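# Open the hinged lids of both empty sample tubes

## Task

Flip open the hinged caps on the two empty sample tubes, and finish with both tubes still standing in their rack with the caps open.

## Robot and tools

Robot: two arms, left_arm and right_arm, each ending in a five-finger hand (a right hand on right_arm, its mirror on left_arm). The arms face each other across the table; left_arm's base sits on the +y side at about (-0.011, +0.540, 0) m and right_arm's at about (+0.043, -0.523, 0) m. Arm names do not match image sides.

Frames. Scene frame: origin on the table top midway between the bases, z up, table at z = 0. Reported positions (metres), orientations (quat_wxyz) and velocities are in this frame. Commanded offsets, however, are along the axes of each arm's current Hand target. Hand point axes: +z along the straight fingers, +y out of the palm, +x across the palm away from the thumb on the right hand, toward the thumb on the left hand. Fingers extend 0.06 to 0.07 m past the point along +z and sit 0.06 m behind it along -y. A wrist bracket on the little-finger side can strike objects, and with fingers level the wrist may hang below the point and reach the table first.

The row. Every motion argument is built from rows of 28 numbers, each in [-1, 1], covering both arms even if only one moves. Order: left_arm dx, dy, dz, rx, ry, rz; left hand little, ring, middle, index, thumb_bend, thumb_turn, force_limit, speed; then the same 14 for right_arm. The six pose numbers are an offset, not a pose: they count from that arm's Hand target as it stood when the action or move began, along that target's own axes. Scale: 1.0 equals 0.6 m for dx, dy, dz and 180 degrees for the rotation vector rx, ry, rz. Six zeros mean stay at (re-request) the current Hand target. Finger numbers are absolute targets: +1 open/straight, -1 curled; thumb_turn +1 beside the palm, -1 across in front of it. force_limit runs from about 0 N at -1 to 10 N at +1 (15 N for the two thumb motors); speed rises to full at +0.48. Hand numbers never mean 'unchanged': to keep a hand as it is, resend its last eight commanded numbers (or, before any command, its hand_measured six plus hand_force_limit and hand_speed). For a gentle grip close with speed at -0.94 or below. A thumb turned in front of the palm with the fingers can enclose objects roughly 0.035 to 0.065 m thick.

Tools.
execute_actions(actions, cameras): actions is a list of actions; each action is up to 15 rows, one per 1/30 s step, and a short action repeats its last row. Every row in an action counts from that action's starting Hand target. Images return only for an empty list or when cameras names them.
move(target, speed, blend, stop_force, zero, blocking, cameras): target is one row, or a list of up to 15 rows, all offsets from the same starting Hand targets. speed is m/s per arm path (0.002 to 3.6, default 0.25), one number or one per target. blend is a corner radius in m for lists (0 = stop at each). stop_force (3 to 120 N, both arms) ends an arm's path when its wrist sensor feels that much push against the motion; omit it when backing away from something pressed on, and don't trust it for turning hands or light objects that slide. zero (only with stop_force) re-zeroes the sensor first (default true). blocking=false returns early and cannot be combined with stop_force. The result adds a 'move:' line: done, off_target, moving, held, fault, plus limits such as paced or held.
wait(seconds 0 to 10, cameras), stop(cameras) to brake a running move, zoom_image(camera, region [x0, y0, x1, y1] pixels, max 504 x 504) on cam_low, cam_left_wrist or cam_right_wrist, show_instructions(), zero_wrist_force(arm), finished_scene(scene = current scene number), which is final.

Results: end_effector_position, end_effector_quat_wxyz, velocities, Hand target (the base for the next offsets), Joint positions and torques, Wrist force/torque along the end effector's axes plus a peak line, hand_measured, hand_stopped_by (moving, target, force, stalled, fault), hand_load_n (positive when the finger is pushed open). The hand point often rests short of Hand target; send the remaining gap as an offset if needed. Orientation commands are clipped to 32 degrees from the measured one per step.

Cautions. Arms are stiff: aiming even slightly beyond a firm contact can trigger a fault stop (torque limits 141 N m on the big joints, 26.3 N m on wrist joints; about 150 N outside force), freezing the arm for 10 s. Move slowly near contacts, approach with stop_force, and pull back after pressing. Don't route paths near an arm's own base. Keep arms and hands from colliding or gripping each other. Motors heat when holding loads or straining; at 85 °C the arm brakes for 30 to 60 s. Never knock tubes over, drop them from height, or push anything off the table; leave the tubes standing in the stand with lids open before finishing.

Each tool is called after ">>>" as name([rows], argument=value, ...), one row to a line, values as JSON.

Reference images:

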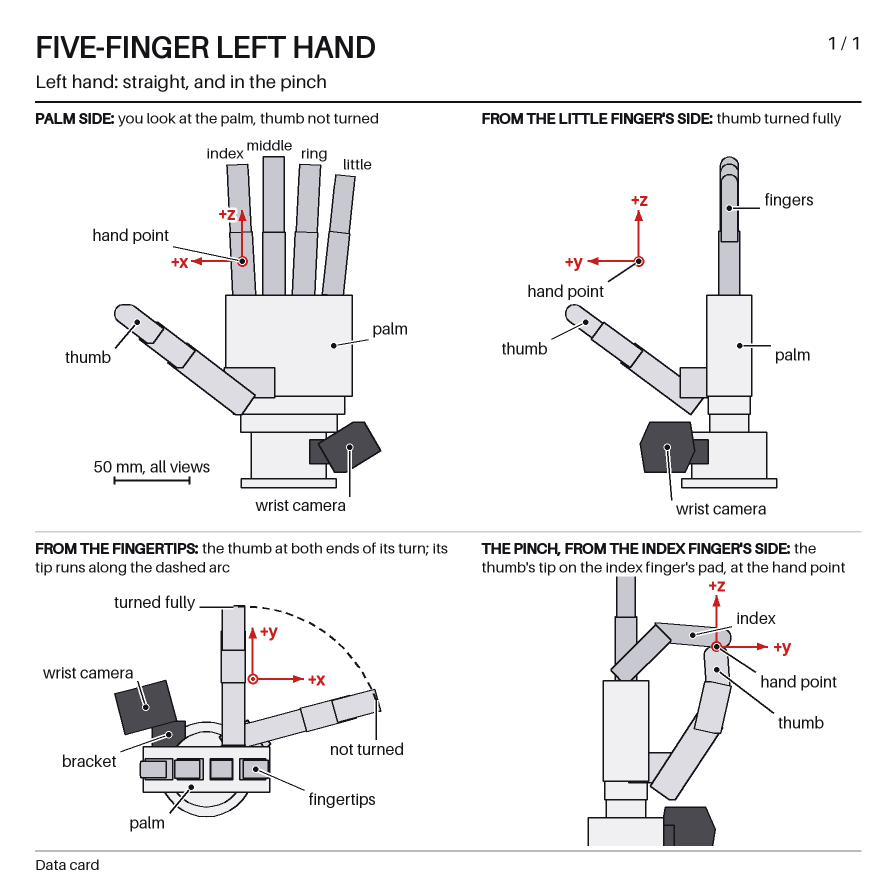

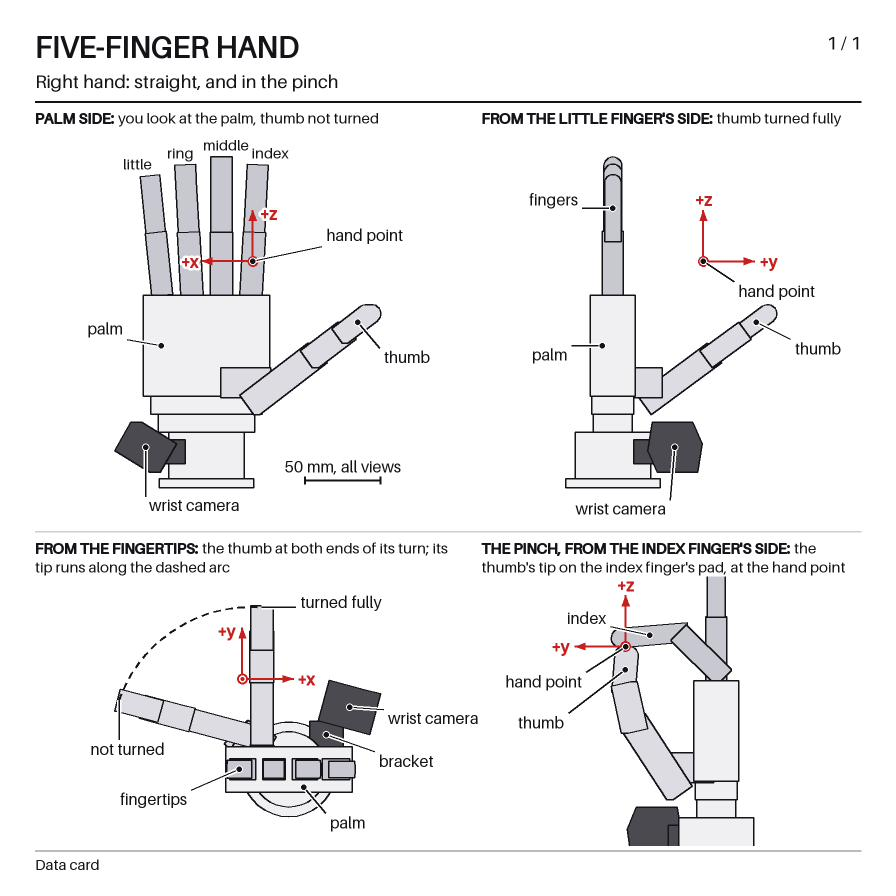

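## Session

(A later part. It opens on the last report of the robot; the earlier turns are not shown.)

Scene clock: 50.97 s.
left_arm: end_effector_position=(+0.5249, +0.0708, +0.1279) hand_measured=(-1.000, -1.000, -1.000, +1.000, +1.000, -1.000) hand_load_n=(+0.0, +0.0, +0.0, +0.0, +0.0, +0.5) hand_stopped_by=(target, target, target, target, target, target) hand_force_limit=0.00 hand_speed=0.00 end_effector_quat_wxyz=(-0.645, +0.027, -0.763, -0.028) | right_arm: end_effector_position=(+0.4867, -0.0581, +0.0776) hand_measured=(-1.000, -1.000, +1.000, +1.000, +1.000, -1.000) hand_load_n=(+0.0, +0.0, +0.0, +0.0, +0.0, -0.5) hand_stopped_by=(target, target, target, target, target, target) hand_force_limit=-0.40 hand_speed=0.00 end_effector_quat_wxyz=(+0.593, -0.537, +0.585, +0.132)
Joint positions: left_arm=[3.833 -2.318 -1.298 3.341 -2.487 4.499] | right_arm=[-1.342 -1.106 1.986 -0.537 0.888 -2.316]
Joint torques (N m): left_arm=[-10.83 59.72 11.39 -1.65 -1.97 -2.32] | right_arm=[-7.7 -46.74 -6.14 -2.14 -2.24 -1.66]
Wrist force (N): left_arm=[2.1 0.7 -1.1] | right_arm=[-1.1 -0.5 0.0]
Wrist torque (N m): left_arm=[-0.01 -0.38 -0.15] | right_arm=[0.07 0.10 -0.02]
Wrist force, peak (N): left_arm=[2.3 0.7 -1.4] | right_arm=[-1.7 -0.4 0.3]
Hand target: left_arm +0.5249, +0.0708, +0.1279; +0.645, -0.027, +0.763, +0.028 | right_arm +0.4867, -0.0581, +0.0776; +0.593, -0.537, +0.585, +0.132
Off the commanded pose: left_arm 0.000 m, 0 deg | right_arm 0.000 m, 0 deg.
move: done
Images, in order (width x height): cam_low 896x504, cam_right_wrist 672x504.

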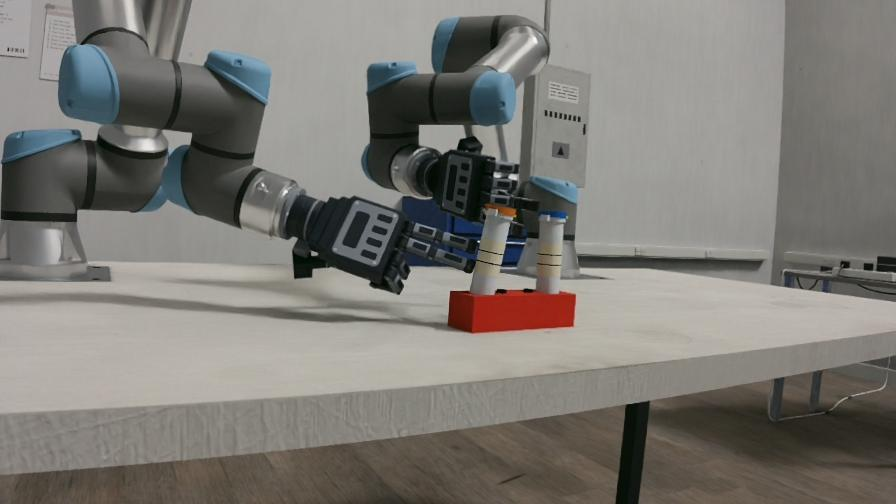

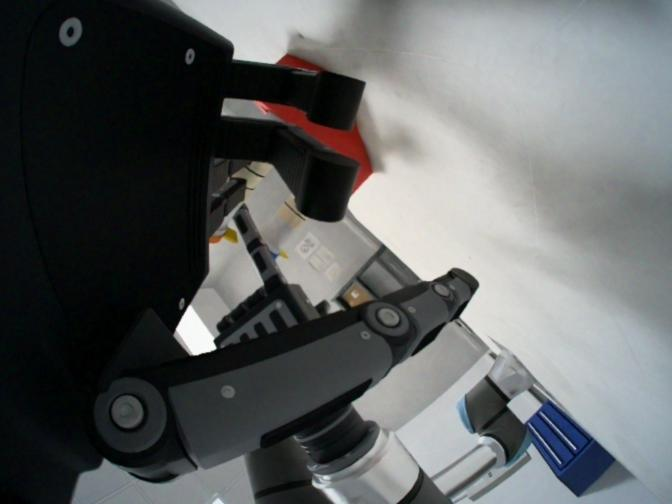

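>>> move([
  [0.0066,0.0167,0.0012,0,0,0,-1,-1,-1,1,1,-1,0.0,0.0,0,0,0,0,0,0,-1,-1,1,1,1,-1,-0.4,0.0],
  [0.0066,0.0167,0.0012,0,0,0,-1,-1,-1,1,1,-1,0.0,0.0,-0.0075,-0.0043,0.0322,0,0,0,-1,-1,1,1,1,-1,-0.4,0.0],
], speed=0.018, stop_force=3.5, cameras=["cam_low","cam_right_wrist"])

>>> zoom_image(camera="cam_low", region=[430, 190, 570, 340])

>>> zoom_image(camera="cam_right_wrist", region=[180, 120, 340, 280])

Scene clock: 56.77 s.
left_arm: end_effector_position=(+0.5242, +0.0808, +0.1239) hand_measured=(-1.000, -1.000, -1.000, +1.000, +1.000, -1.000) hand_load_n=(+0.0, +0.5, +0.0, +0.0, -0.5, +0.0) hand_stopped_by=(target, target, target, target, target, target) hand_force_limit=0.00 hand_speed=0.00 end_effector_quat_wxyz=(-0.645, +0.027, -0.763, -0.028) | right_arm: end_effector_position=(+0.4875, -0.0571, +0.0777) hand_measured=(-1.000, -1.000, +1.000, +1.000, +1.000, -1.000) hand_load_n=(+0.5, +0.0, +0.0, +0.0, -0.5, +0.0) hand_stopped_by=(target, target, target, target, target, target) hand_force_limit=-0.40 hand_speed=0.00 end_effector_quat_wxyz=(+0.594, -0.537, +0.585, +0.131)
Joint positions: left_arm=[3.843 -2.301 -1.339 3.369 -2.477 4.504] | right_arm=[-1.34 -1.105 1.983 -0.536 0.89 -2.316]
Joint torques (N m): left_arm=[-9.81 45.04 25.96 -1.82 -2.23 -1.6] | right_arm=[-2.65 -46.37 -21.18 -3.02 0.74 -1.72]
Wrist force (N): left_arm=[2.0 0.9 -0.9] | right_arm=[-0.6 -0.7 -1.1]
Wrist torque (N m): left_arm=[0.00 -0.36 -0.19] | right_arm=[0.17 0.19 0.11]
Wrist force, peak (N): left_arm=[2.5 1.0 -1.3] | right_arm=[-1.9 -3.4 -7.9]
Hand target: left_arm +0.5242, +0.0808, +0.1239; +0.645, -0.027, +0.763, +0.028 | right_arm +0.4875, -0.0571, +0.0777; +0.594, -0.537, +0.585, +0.131 (not the last commanded pose)
Off the commanded pose: left_arm 0.000 m, 0 deg | right_arm 0.019 m, 0 deg.
move: contact (right_arm)
Images, in order (width x height): cam_low 896x504, cam_right_wrist 672x504.

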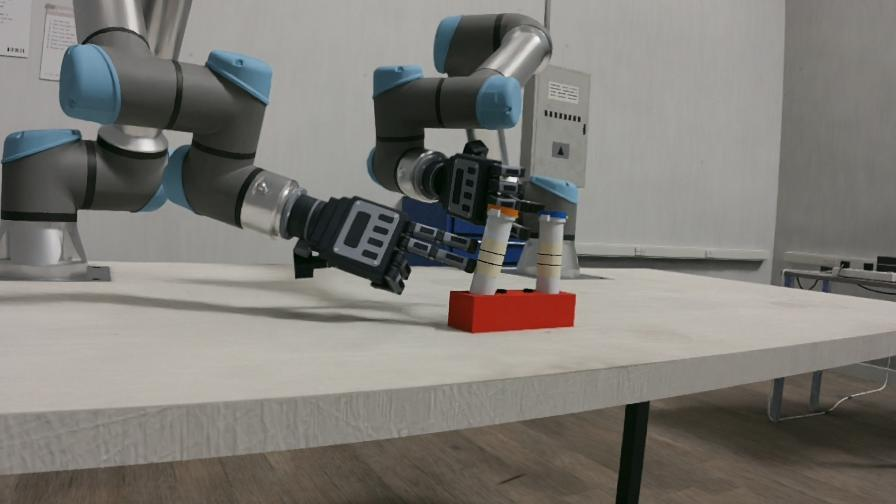

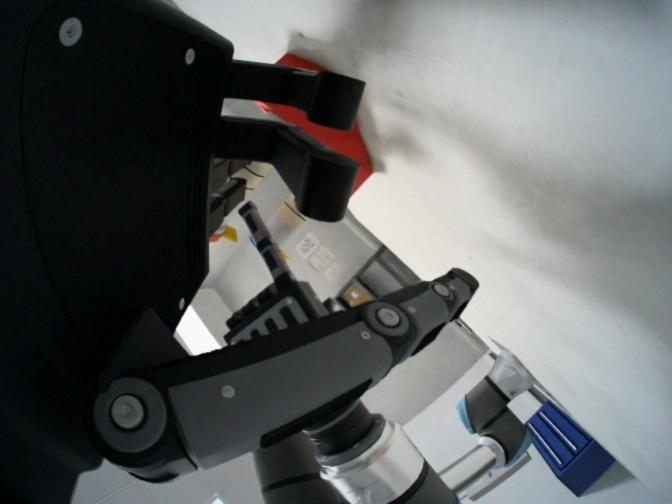

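Scaled by 3.360.

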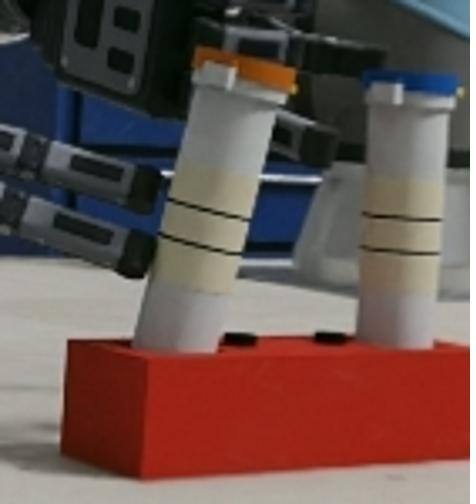

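Scaled by 3.150 from the camera's 672x504 image, which has a finer 960x720 frame.

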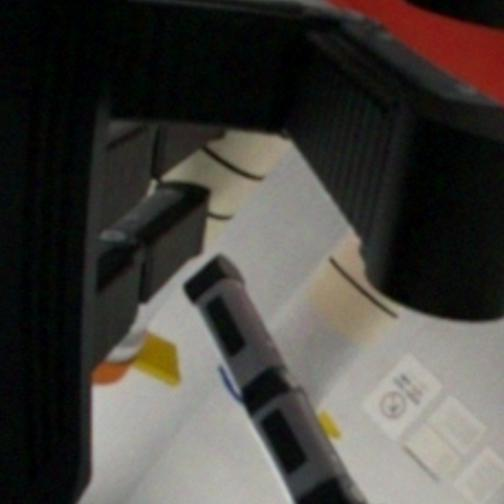

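>>> move(target=[-0.0033,-0.0108,0.02,0,0,0,-1,-1,-1,1,1,-1,0.0,0.0,-0.0019,-0.0011,0.008,0,0,0,-1,-1,1,1,1,-1,-0.4,0.0], speed=0.012, stop_force=3.5, cameras=["cam_low","cam_right_wrist"])

>>> zoom_image(camera="cam_low", region=[470, 190, 550, 250])

>>> zoom_image(camera="cam_right_wrist", region=[180, 160, 300, 280])

Scene clock: 63.87 s.
left_arm: end_effector_position=(+0.5368, +0.0753, +0.1239) hand_measured=(-1.000, -1.000, -1.000, +1.000, +1.000, -1.000) hand_load_n=(+0.0, +0.0, +0.0, +0.0, +0.0, +0.0) hand_stopped_by=(target, target, target, target, target, target) hand_force_limit=0.00 hand_speed=0.00 end_effector_quat_wxyz=(-0.645, +0.027, -0.763, -0.028) | right_arm: end_effector_position=(+0.4880, -0.0565, +0.0779) hand_measured=(-1.000, -1.000, +1.000, +1.000, +1.000, -1.000) hand_load_n=(+0.0, +0.0, +0.0, +0.0, +0.0, -0.5) hand_stopped_by=(target, target, target, target, target, target) hand_force_limit=-0.40 hand_speed=0.00 end_effector_quat_wxyz=(+0.594, -0.537, +0.585, +0.131)
Joint positions: left_arm=[3.852 -2.325 -1.296 3.353 -2.468 4.508] | right_arm=[-1.339 -1.104 1.981 -0.536 0.891 -2.316]
Joint torques (N m): left_arm=[-8.96 59.39 11.39 1.72 -2.27 -0.94] | right_arm=[-5.32 -46.02 -6.45 -3.31 -2.61 -1.7]
Wrist force (N): left_arm=[2.1 0.6 -1.3] | right_arm=[-0.6 -2.1 -4.2]
Wrist torque (N m): left_arm=[0.01 -0.39 -0.17] | right_arm=[0.38 0.21 0.01]
Wrist force, peak (N): left_arm=[2.6 0.7 -1.1] | right_arm=[-0.8 -2.5 -5.7]
Hand target: left_arm +0.5368, +0.0753, +0.1239; +0.645, -0.027, +0.763, +0.028 | right_arm +0.4880, -0.0565, +0.0779; +0.594, -0.537, +0.585, +0.131 (not the last commanded pose)
Off the commanded pose: left_arm 0.000 m, 0 deg | right_arm 0.004 m, 0 deg.
move: contact (right_arm)
Images, in order (width x height): cam_low 896x504, cam_right_wrist 672x504.

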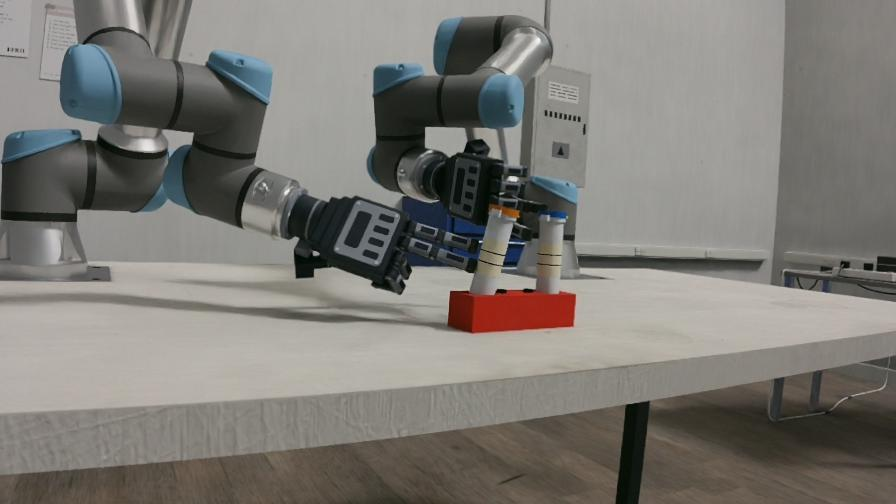

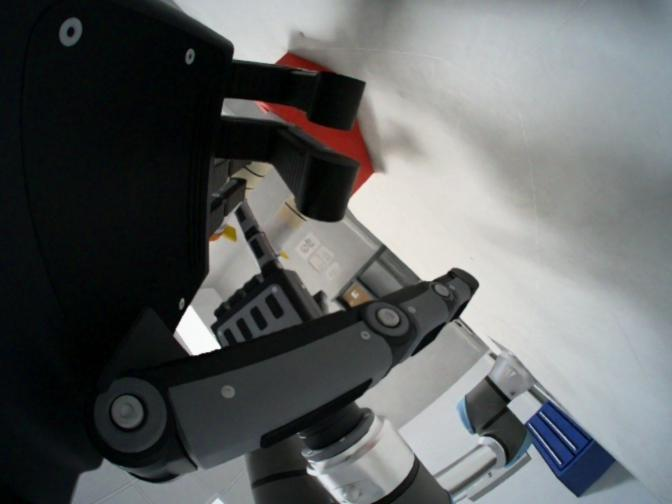

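Scaled by 6.300.

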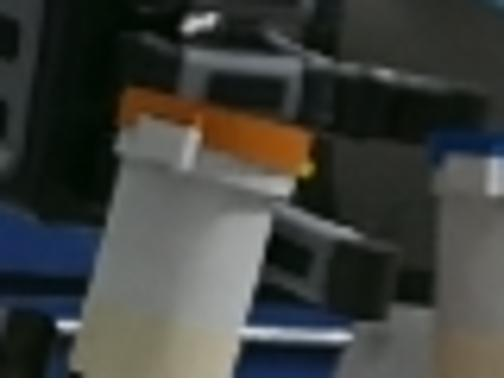

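Scaled by 4.200 from the camera's 672x504 image, which has a finer 960x720 frame.

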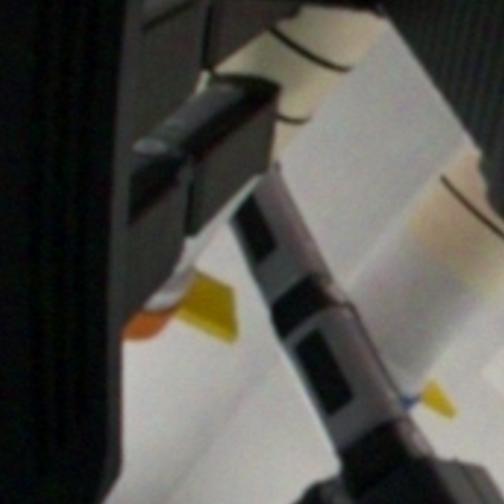

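>>> move([
  [-0.0131,0,-0.0023,0,0,0,-1,-1,-1,1,1,-1,0.0,0.0,0,0,0,0,0,0,-1,-1,1,1,1,-1,-0.4,0.0],
  [-0.0527,-0.001,-0.0093,0,0,0,-1,-1,-1,1,1,-1,0.0,0.0,0,0,0,0,0,0,-1,-1,1,1,1,-1,-0.4,0.0],
], speed=0.035, stop_force=10, cameras=["all"])

>>> zoom_image(camera="cam_low", region=[430, 180, 590, 340])

Scene clock: 68.03 s.
left_arm: end_effector_position=(+0.5366, +0.0744, +0.1560) hand_measured=(-1.000, -1.000, -1.000, +1.000, +1.000, -1.000) hand_load_n=(+0.0, +0.0, +0.0, -0.5, +0.0, +0.5) hand_stopped_by=(target, target, target, target, target, target) hand_force_limit=0.00 hand_speed=0.00 end_effector_quat_wxyz=(-0.645, +0.027, -0.763, -0.028) | right_arm: end_effector_position=(+0.4881, -0.0565, +0.0779) hand_measured=(-1.000, -1.000, +1.000, +1.000, +1.000, -1.000) hand_load_n=(+0.0, +0.0, +0.0, +0.0, +0.0, +0.0) hand_stopped_by=(target, target, target, target, target, target) hand_force_limit=-0.40 hand_speed=0.00 end_effector_quat_wxyz=(+0.594, -0.537, +0.585, +0.131)
Joint positions: left_arm=[3.851 -2.292 -1.264 3.288 -2.469 4.507] | right_arm=[-1.339 -1.104 1.981 -0.536 0.891 -2.316]
Joint torques (N m): left_arm=[-7.13 44.13 13.78 2.29 -1.13 -1.62] | right_arm=[-2.57 -44.38 -7.63 -0.99 -1.75 -1.8]
Wrist force (N): left_arm=[2.0 1.1 -1.5] | right_arm=[-0.9 -0.7 -0.8]
Wrist torque (N m): left_arm=[0.02 -0.42 -0.14] | right_arm=[0.14 0.14 0.02]
Wrist force, peak (N): left_arm=[5.1 0.5 -0.8] | right_arm=[-0.6 -2.1 -4.6]
Hand target: left_arm +0.5366, +0.0744, +0.1560; +0.645, -0.027, +0.763, +0.028 | right_arm +0.4880, -0.0565, +0.0779; +0.594, -0.537, +0.585, +0.131
Off the commanded pose: left_arm 0.000 m, 0 deg | right_arm 0.000 m, 0 deg.
move: done

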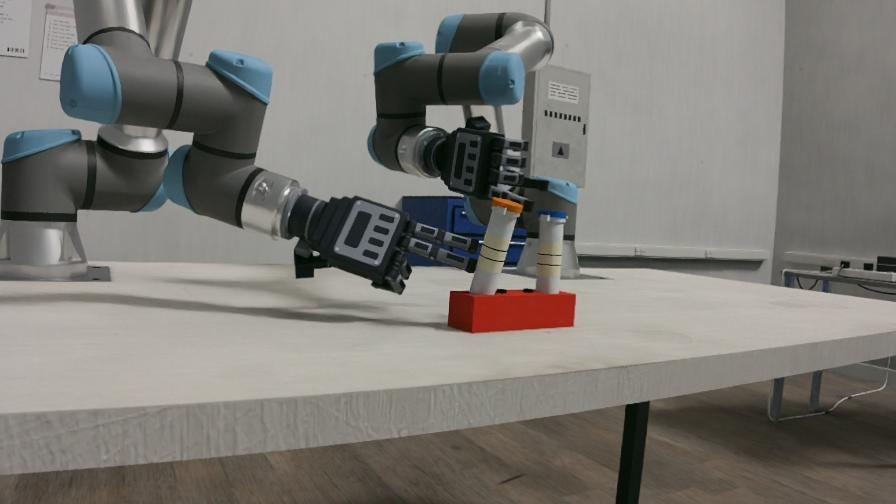

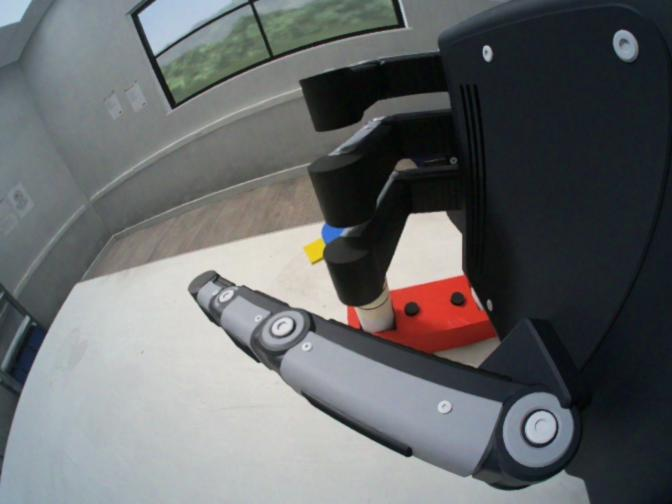

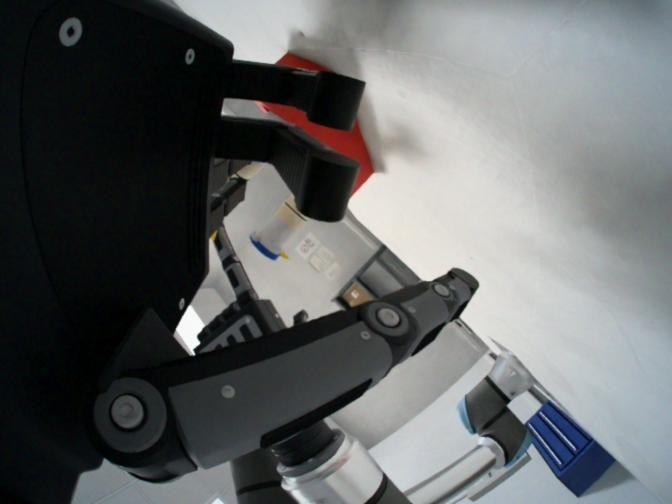

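Scaled by 3.150.

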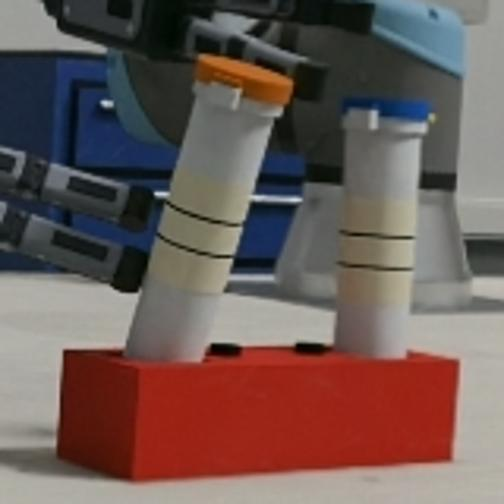

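>>> move([
  [0,0.05,0,0,0,0,-1,-1,-1,1,1,-1,0.0,0.0,0.0112,0.0065,-0.0483,0,0,0,-1,-1,1,1,1,-1,-0.4,0.0],
  [0.0547,0.05,-0.0022,0,0,0,-1,-1,-1,1,1,-1,0.0,0.0,0.0112,0.0065,-0.0483,0,0,0,-1,-1,1,1,1,-1,-0.4,0.0],
  [0.056,-0.0273,-0.0105,0,0,0,-1,-1,-1,1,1,-1,0.0,0.0,0.0112,0.0065,-0.0483,0,0,0,-1,-1,1,1,1,-1,-0.4,0.0],
], speed=[0.05,0.08,0.04], stop_force=5, cameras=["cam_low","cam_right_wrist"])

>>> zoom_image(camera="cam_low", region=[430, 180, 590, 340])

Scene clock: 75.53 s.
left_arm: end_effector_position=(+0.5261, +0.0574, +0.1238) hand_measured=(-1.000, -1.000, -1.000, +1.000, +1.000, -1.000) hand_load_n=(+0.0, +0.0, +0.0, +0.0, +0.0, +0.0) hand_stopped_by=(target, target, target, target, target, target) hand_force_limit=0.00 hand_speed=0.00 end_effector_quat_wxyz=(-0.645, +0.027, -0.763, -0.028) | right_arm: end_effector_position=(+0.4708, -0.0811, +0.0779) hand_measured=(-1.000, -1.000, +1.000, +1.000, +1.000, -1.000) hand_load_n=(+0.0, +0.0, +0.0, -0.5, +0.0, +0.0) hand_stopped_by=(target, target, target, target, target, target) hand_force_limit=-0.40 hand_speed=0.00 end_effector_quat_wxyz=(+0.594, -0.537, +0.585, +0.131)
Joint positions: left_arm=[3.82 -2.351 -1.249 3.321 -2.499 4.494] | right_arm=[-1.39 -1.148 2.06 -0.556 0.843 -2.338]
Joint torques (N m): left_arm=[10.64 60.03 13.07 1.83 1.52 2.43] | right_arm=[9.37 -19.95 -19.44 2.13 1.3 1.81]
Wrist force (N): left_arm=[2.2 0.8 -1.2] | right_arm=[-1.4 0.0 0.4]
Wrist torque (N m): left_arm=[0.00 -0.42 -0.10] | right_arm=[0.12 0.12 0.09]
Wrist force, peak (N): left_arm=[3.1 0.8 -1.1] | right_arm=[-1.7 0.0 0.5]
Hand target: left_arm +0.5261, +0.0574, +0.1238; +0.645, -0.027, +0.763, +0.028 | right_arm +0.4708, -0.0811, +0.0779; +0.594, -0.537, +0.585, +0.131
Off the commanded pose: left_arm 0.000 m, 0 deg | right_arm 0.000 m, 0 deg.
move: done
Images, in order (width x height): cam_low 896x504, cam_right_wrist 672x504.

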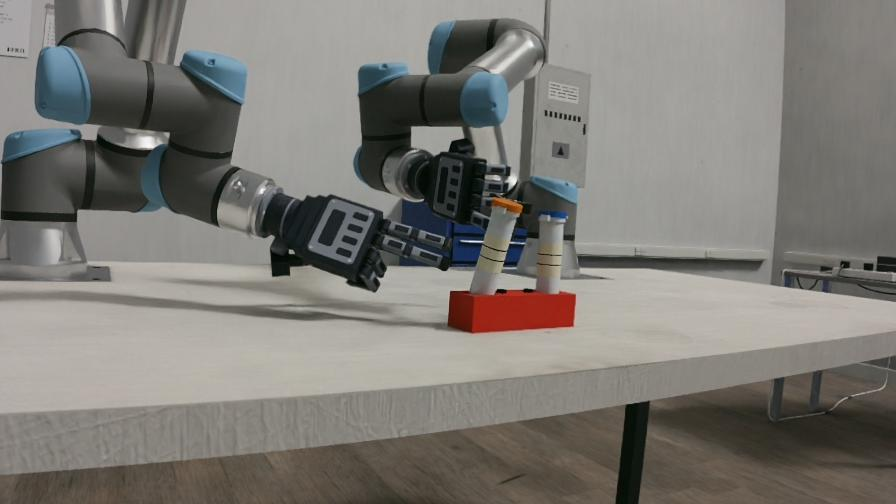

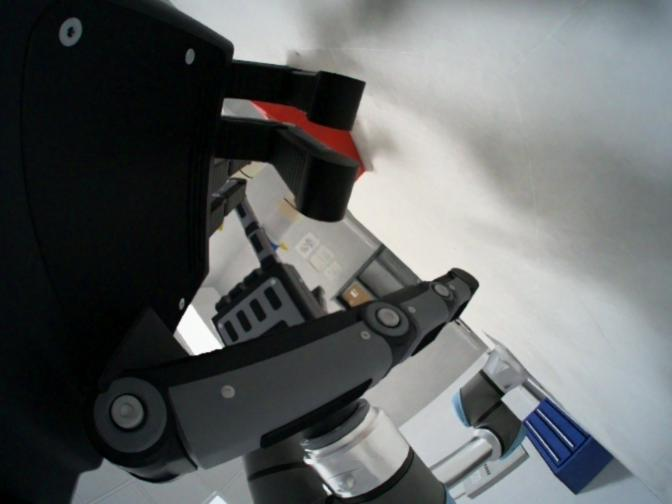

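Scaled by 3.150.

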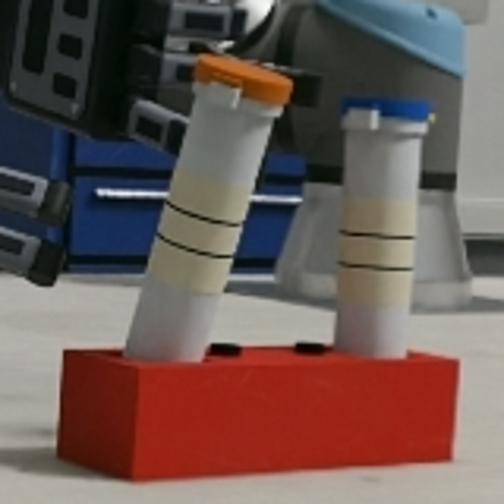

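>>> zoom_image(camera="cam_right_wrist", region=[190, 150, 310, 270])

>>> zoom_image(camera="cam_low", region=[460, 185, 540, 245])

Scaled by 4.200 from the camera's 672x504 image, which has a finer 960x720 frame.

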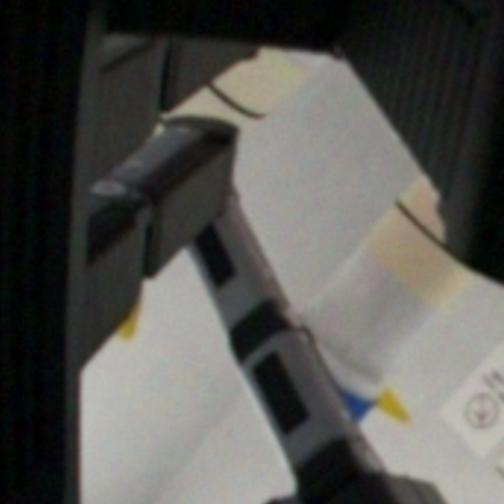

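Scaled by 6.300.

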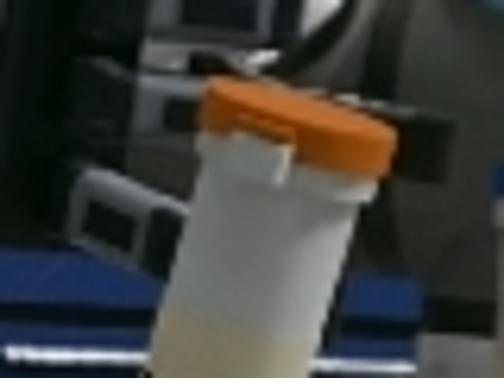

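>>> move([
  [0,0.0417,0,0,0,0,-1,-1,-1,1,1,-1,0.0,0.0,0.0187,0.0108,-0.0805,0,0,0,-1,-1,1,1,1,-1,-0.4,0.0],
  [0,0.0417,0,0,0,0,-1,-1,-1,1,1,-1,0.0,0.0,-0.0337,-0.0362,0.0085,0.0929,0.0537,0.0288,-1,-1,1,1,1,-1,-0.4,0.0],
], speed=[0.12,0.15], blend=[0.01,0], cameras=["cam_low","cam_right_wrist"])

>>> zoom_image(camera="cam_right_wrist", region=[210, 90, 450, 330])

>>> zoom_image(camera="cam_low", region=[410, 180, 590, 340])

Scene clock: 82.87 s.
left_arm: end_effector_position=(+0.5241, +0.0824, +0.1239) hand_measured=(-1.000, -1.000, -1.000, +1.000, +1.000, -1.000) hand_load_n=(+0.0, +0.0, +0.0, +0.0, +0.0, +0.0) hand_stopped_by=(target, target, target, target, target, target) hand_force_limit=0.00 hand_speed=0.00 end_effector_quat_wxyz=(-0.645, +0.027, -0.763, -0.028) | right_arm: end_effector_position=(+0.4850, -0.0759, +0.1040) hand_measured=(-1.000, -1.000, +1.000, +1.000, +1.000, -1.000) hand_load_n=(+0.0, +0.0, +0.0, +0.0, +0.0, +0.0) hand_stopped_by=(target, target, target, target, target, target) hand_force_limit=-0.40 hand_speed=0.00 end_effector_quat_wxyz=(+0.608, -0.427, +0.669, +0.026)
Joint positions: left_arm=[3.845 -2.298 -1.345 3.372 -2.475 4.504] | right_arm=[-1.218 -1.262 2.128 -0.596 1.34 -2.16]
Joint torques (N m): left_arm=[-11.44 43.25 25.88 -1.78 -2.35 -2.26] | right_arm=[-0.39 -26.63 -6.63 -3.47 1.13 -1.14]
Wrist force (N): left_arm=[2.4 1.0 -1.1] | right_arm=[-1.2 0.0 0.4]
Wrist torque (N m): left_arm=[0.03 -0.41 -0.18] | right_arm=[0.08 -0.01 0.14]
Wrist force, peak (N): left_arm=[2.4 1.1 -1.3] | right_arm=[-1.7 -0.4 1.5]
Hand target: left_arm +0.5242, +0.0824, +0.1239; +0.645, -0.027, +0.763, +0.028 | right_arm +0.4850, -0.0760, +0.1040; +0.608, -0.427, +0.669, +0.026
Off the commanded pose: left_arm 0.000 m, 0 deg | right_arm 0.000 m, 0 deg.
move: done
Images, in order (width x height): cam_low 896x504, cam_right_wrist 672x504.

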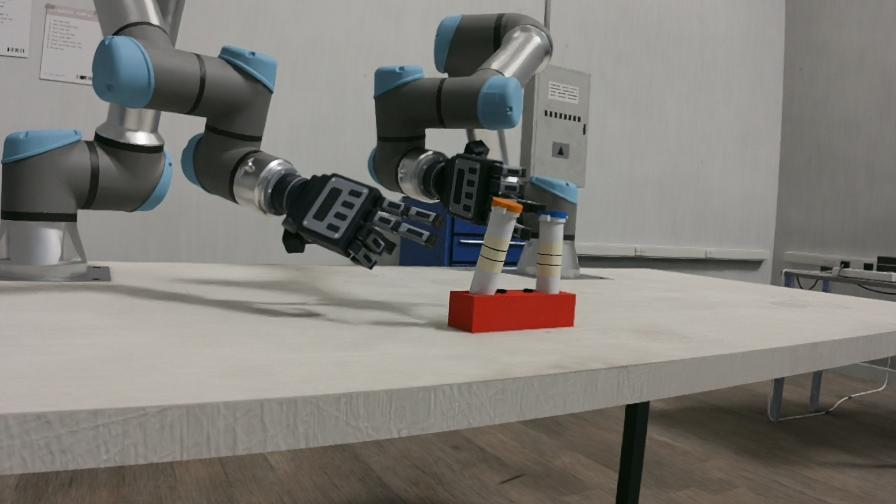

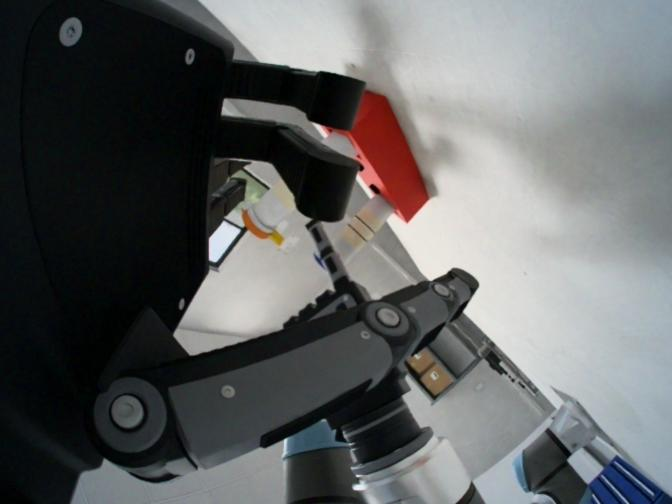

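Scaled by 2.100 from the camera's 672x504 image, which has a finer 960x720 frame.

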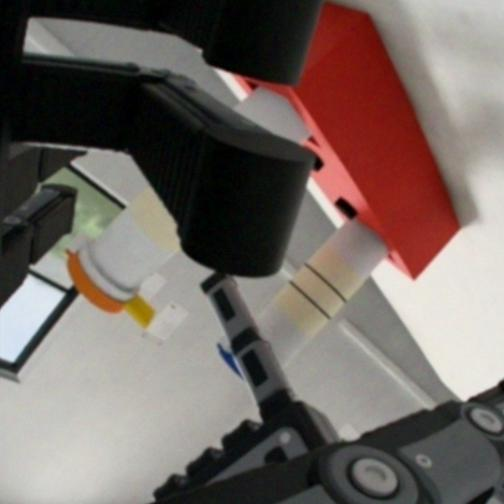

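Scaled by 2.800.

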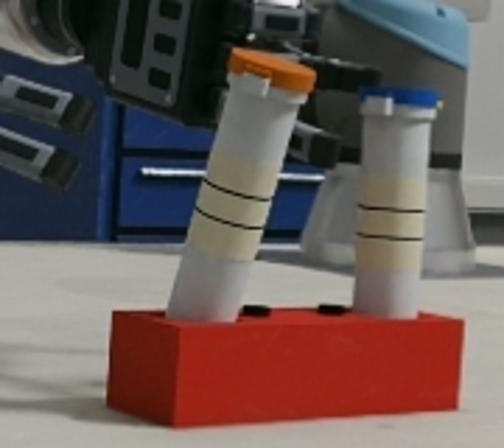

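>>> move(target=[0,0,0,0,0,0,-1,-1,-1,1,1,-1,0.0,0.0,0.0058,-0.0158,0.1783,0,0,0,-1,-1,1,1,1,-1,-0.4,0.0], speed=0.08, stop_force=5, cameras=["cam_low","cam_right_wrist"])

>>> zoom_image(camera="cam_right_wrist", region=[180, 90, 500, 410])

>>> zoom_image(camera="cam_low", region=[390, 180, 590, 340])

Scene clock: 90.93 s.
left_arm: end_effector_position=(+0.5242, +0.0824, +0.1239) hand_measured=(-1.000, -1.000, -1.000, +1.000, +1.000, -1.000) hand_load_n=(+0.0, +0.0, +0.0, +0.0, +0.0, +0.0) hand_stopped_by=(target, target, target, target, target, target) hand_force_limit=0.00 hand_speed=0.00 end_effector_quat_wxyz=(-0.645, +0.027, -0.763, -0.028) | right_arm: end_effector_position=(+0.5757, -0.0246, +0.0779) hand_measured=(-1.000, -1.000, +1.000, +1.000, +1.000, -1.000) hand_load_n=(+0.0, +0.0, +0.0, +0.0, +0.0, -0.5) hand_stopped_by=(target, target, target, target, target, target) hand_force_limit=-0.40 hand_speed=0.00 end_effector_quat_wxyz=(+0.608, -0.427, +0.669, +0.026)
Joint positions: left_arm=[3.845 -2.298 -1.345 3.372 -2.475 4.504] | right_arm=[-1.186 -1.027 1.835 -0.54 1.371 -2.151]
Joint torques (N m): left_arm=[-12.01 44.09 26.39 -1.76 -2.31 -2.26] | right_arm=[-7.41 -51.88 -21.59 -3.59 -1.75 -1.3]
Wrist force (N): left_arm=[2.2 0.8 -1.0] | right_arm=[-0.8 0.2 0.1]
Wrist torque (N m): left_arm=[0.00 -0.38 -0.18] | right_arm=[0.18 -0.01 0.05]
Wrist force, peak (N): left_arm=[2.6 0.9 -1.1] | right_arm=[-1.4 0.2 -0.7]
Hand target: left_arm +0.5242, +0.0824, +0.1239; +0.645, -0.027, +0.763, +0.028 | right_arm +0.5757, -0.0246, +0.0779; +0.608, -0.427, +0.669, +0.026
Off the commanded pose: left_arm 0.000 m, 0 deg | right_arm 0.000 m, 0 deg.
move: done
Images, in order (width x height): cam_low 896x504, cam_right_wrist 672x504.

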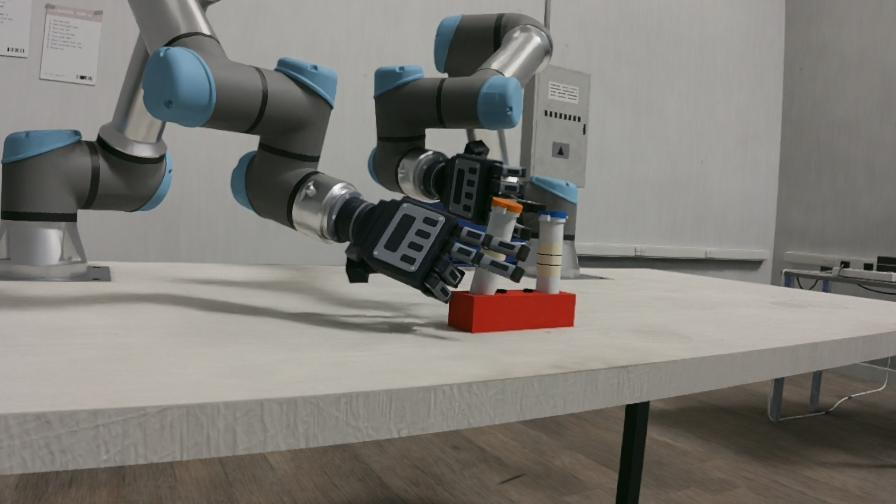

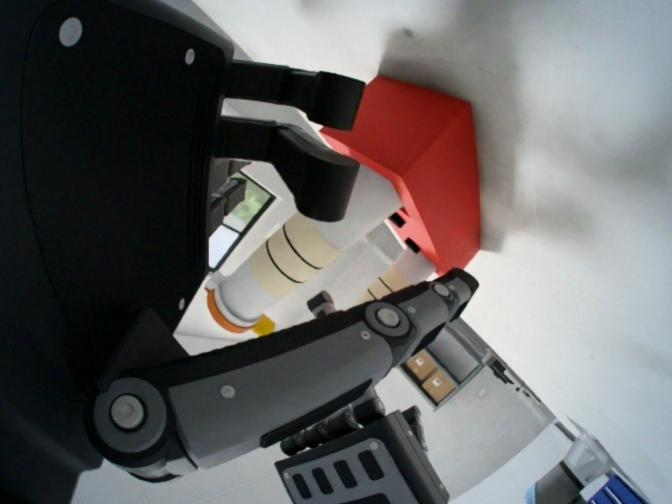

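Scaled by 1.575 from the camera's 672x504 image, which has a finer 960x720 frame.

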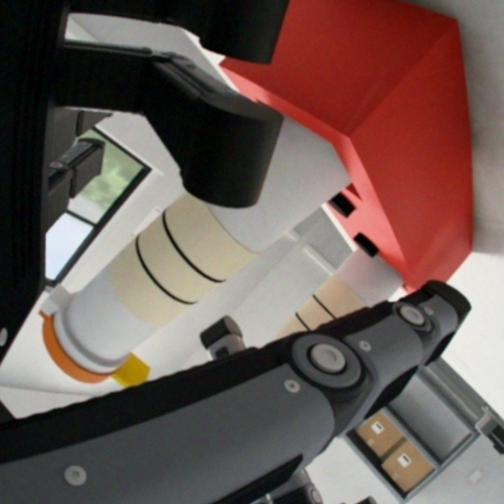

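Scaled by 2.520.

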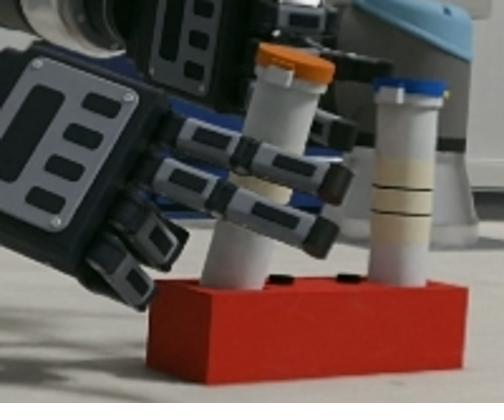

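>>> move([
  [0,0,0,0,0,0,-1,-1,-1,1,1,-1,0.0,0.0,0,0,0,0,0,0,-1,-1,0.2,0.2,0.5,-1,-0.7,-0.5],
  [0,0,0,0,0,0,-1,-1,-1,1,1,-1,0.0,0.0,0,0,0,0,0,0,-1,-1,-0.6,-0.6,-0.8,-1,-0.5,-0.9],
], speed=0.08, cameras=["cam_low","cam_right_wrist"])

>>> zoom_image(camera="cam_right_wrist", region=[180, 90, 500, 410])

>>> zoom_image(camera="cam_low", region=[390, 180, 590, 340])

Scene clock: 94.13 s.
left_arm: end_effector_position=(+0.5242, +0.0824, +0.1239) hand_measured=(-1.000, -1.000, -1.000, +1.000, +1.000, -1.000) hand_load_n=(+0.0, +0.0, +0.0, +0.0, +0.0, +0.5) hand_stopped_by=(target, target, target, target, target, target) hand_force_limit=0.00 hand_speed=0.00 end_effector_quat_wxyz=(-0.645, +0.027, -0.763, -0.028) | right_arm: end_effector_position=(+0.5757, -0.0246, +0.0779) hand_measured=(-1.000, -1.000, +0.044, -0.012, +0.384, -1.000) hand_load_n=(+0.0, +0.0, +4.0, +4.0, +5.0, -0.5) hand_stopped_by=(target, target, force, force, force, target) hand_force_limit=-0.50 hand_speed=-0.90 end_effector_quat_wxyz=(+0.608, -0.427, +0.669, +0.026)
Joint positions: left_arm=[3.845 -2.298 -1.345 3.372 -2.475 4.504] | right_arm=[-1.186 -1.027 1.835 -0.54 1.371 -2.151]
Joint torques (N m): left_arm=[-11.77 44.24 25.8 -1.82 -2.14 -2.2] | right_arm=[-3.3 -47.71 -17.46 -1.76 -1.71 -1.48]
Wrist force (N): left_arm=[2.4 0.5 -1.2] | right_arm=[-1.4 -0.8 1.5]
Wrist torque (N m): left_arm=[-0.04 -0.42 -0.16] | right_arm=[0.19 -0.05 0.03]
Wrist force, peak (N): left_arm=[2.5 0.5 -1.4] | right_arm=[-2.2 -3.1 3.5]
Hand target: left_arm +0.5242, +0.0824, +0.1239; +0.645, -0.027, +0.763, +0.028 | right_arm +0.5757, -0.0246, +0.0779; +0.608, -0.427, +0.669, +0.026
Off the commanded pose: left_arm 0.000 m, 0 deg | right_arm 0.000 m, 0 deg.
move: done
Images, in order (width x height): cam_low 896x504, cam_right_wrist 672x504.

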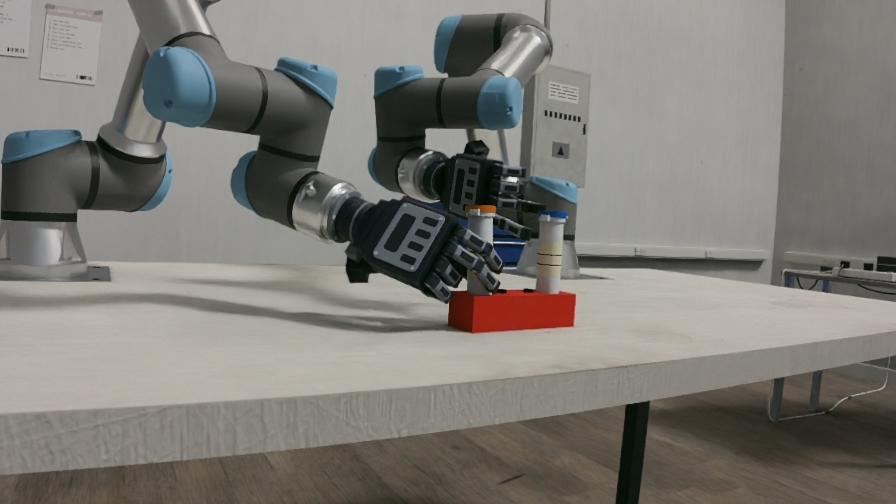

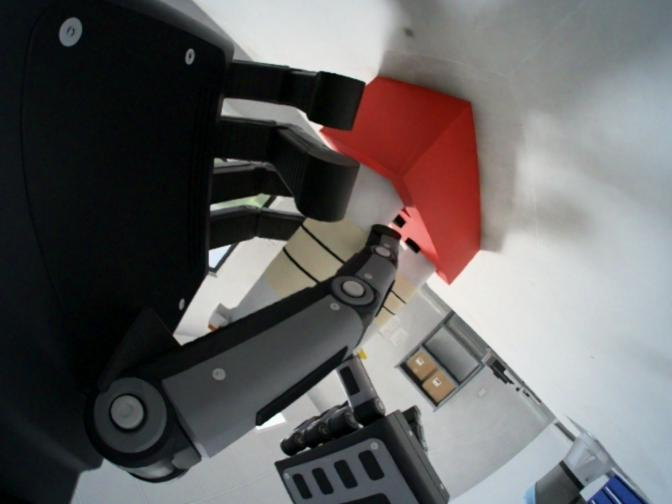

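Scaled by 1.575 from the camera's 672x504 image, which has a finer 960x720 frame.

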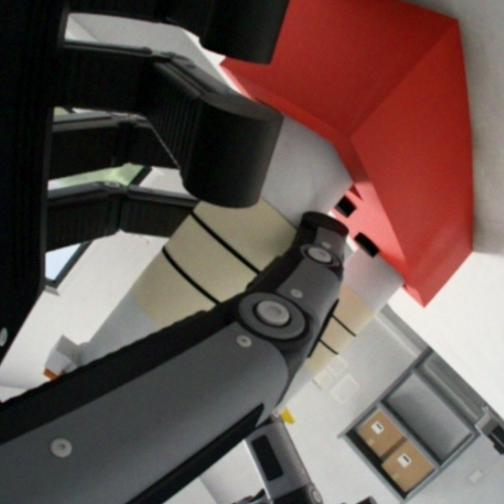

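Scaled by 2.520.

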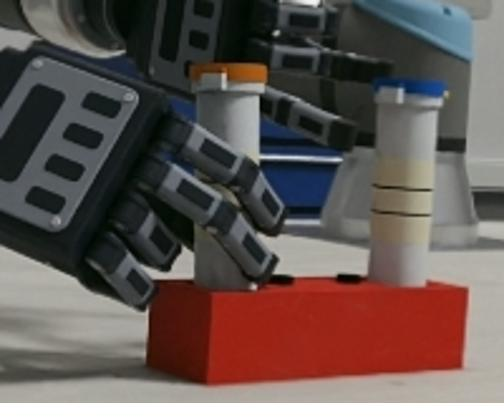

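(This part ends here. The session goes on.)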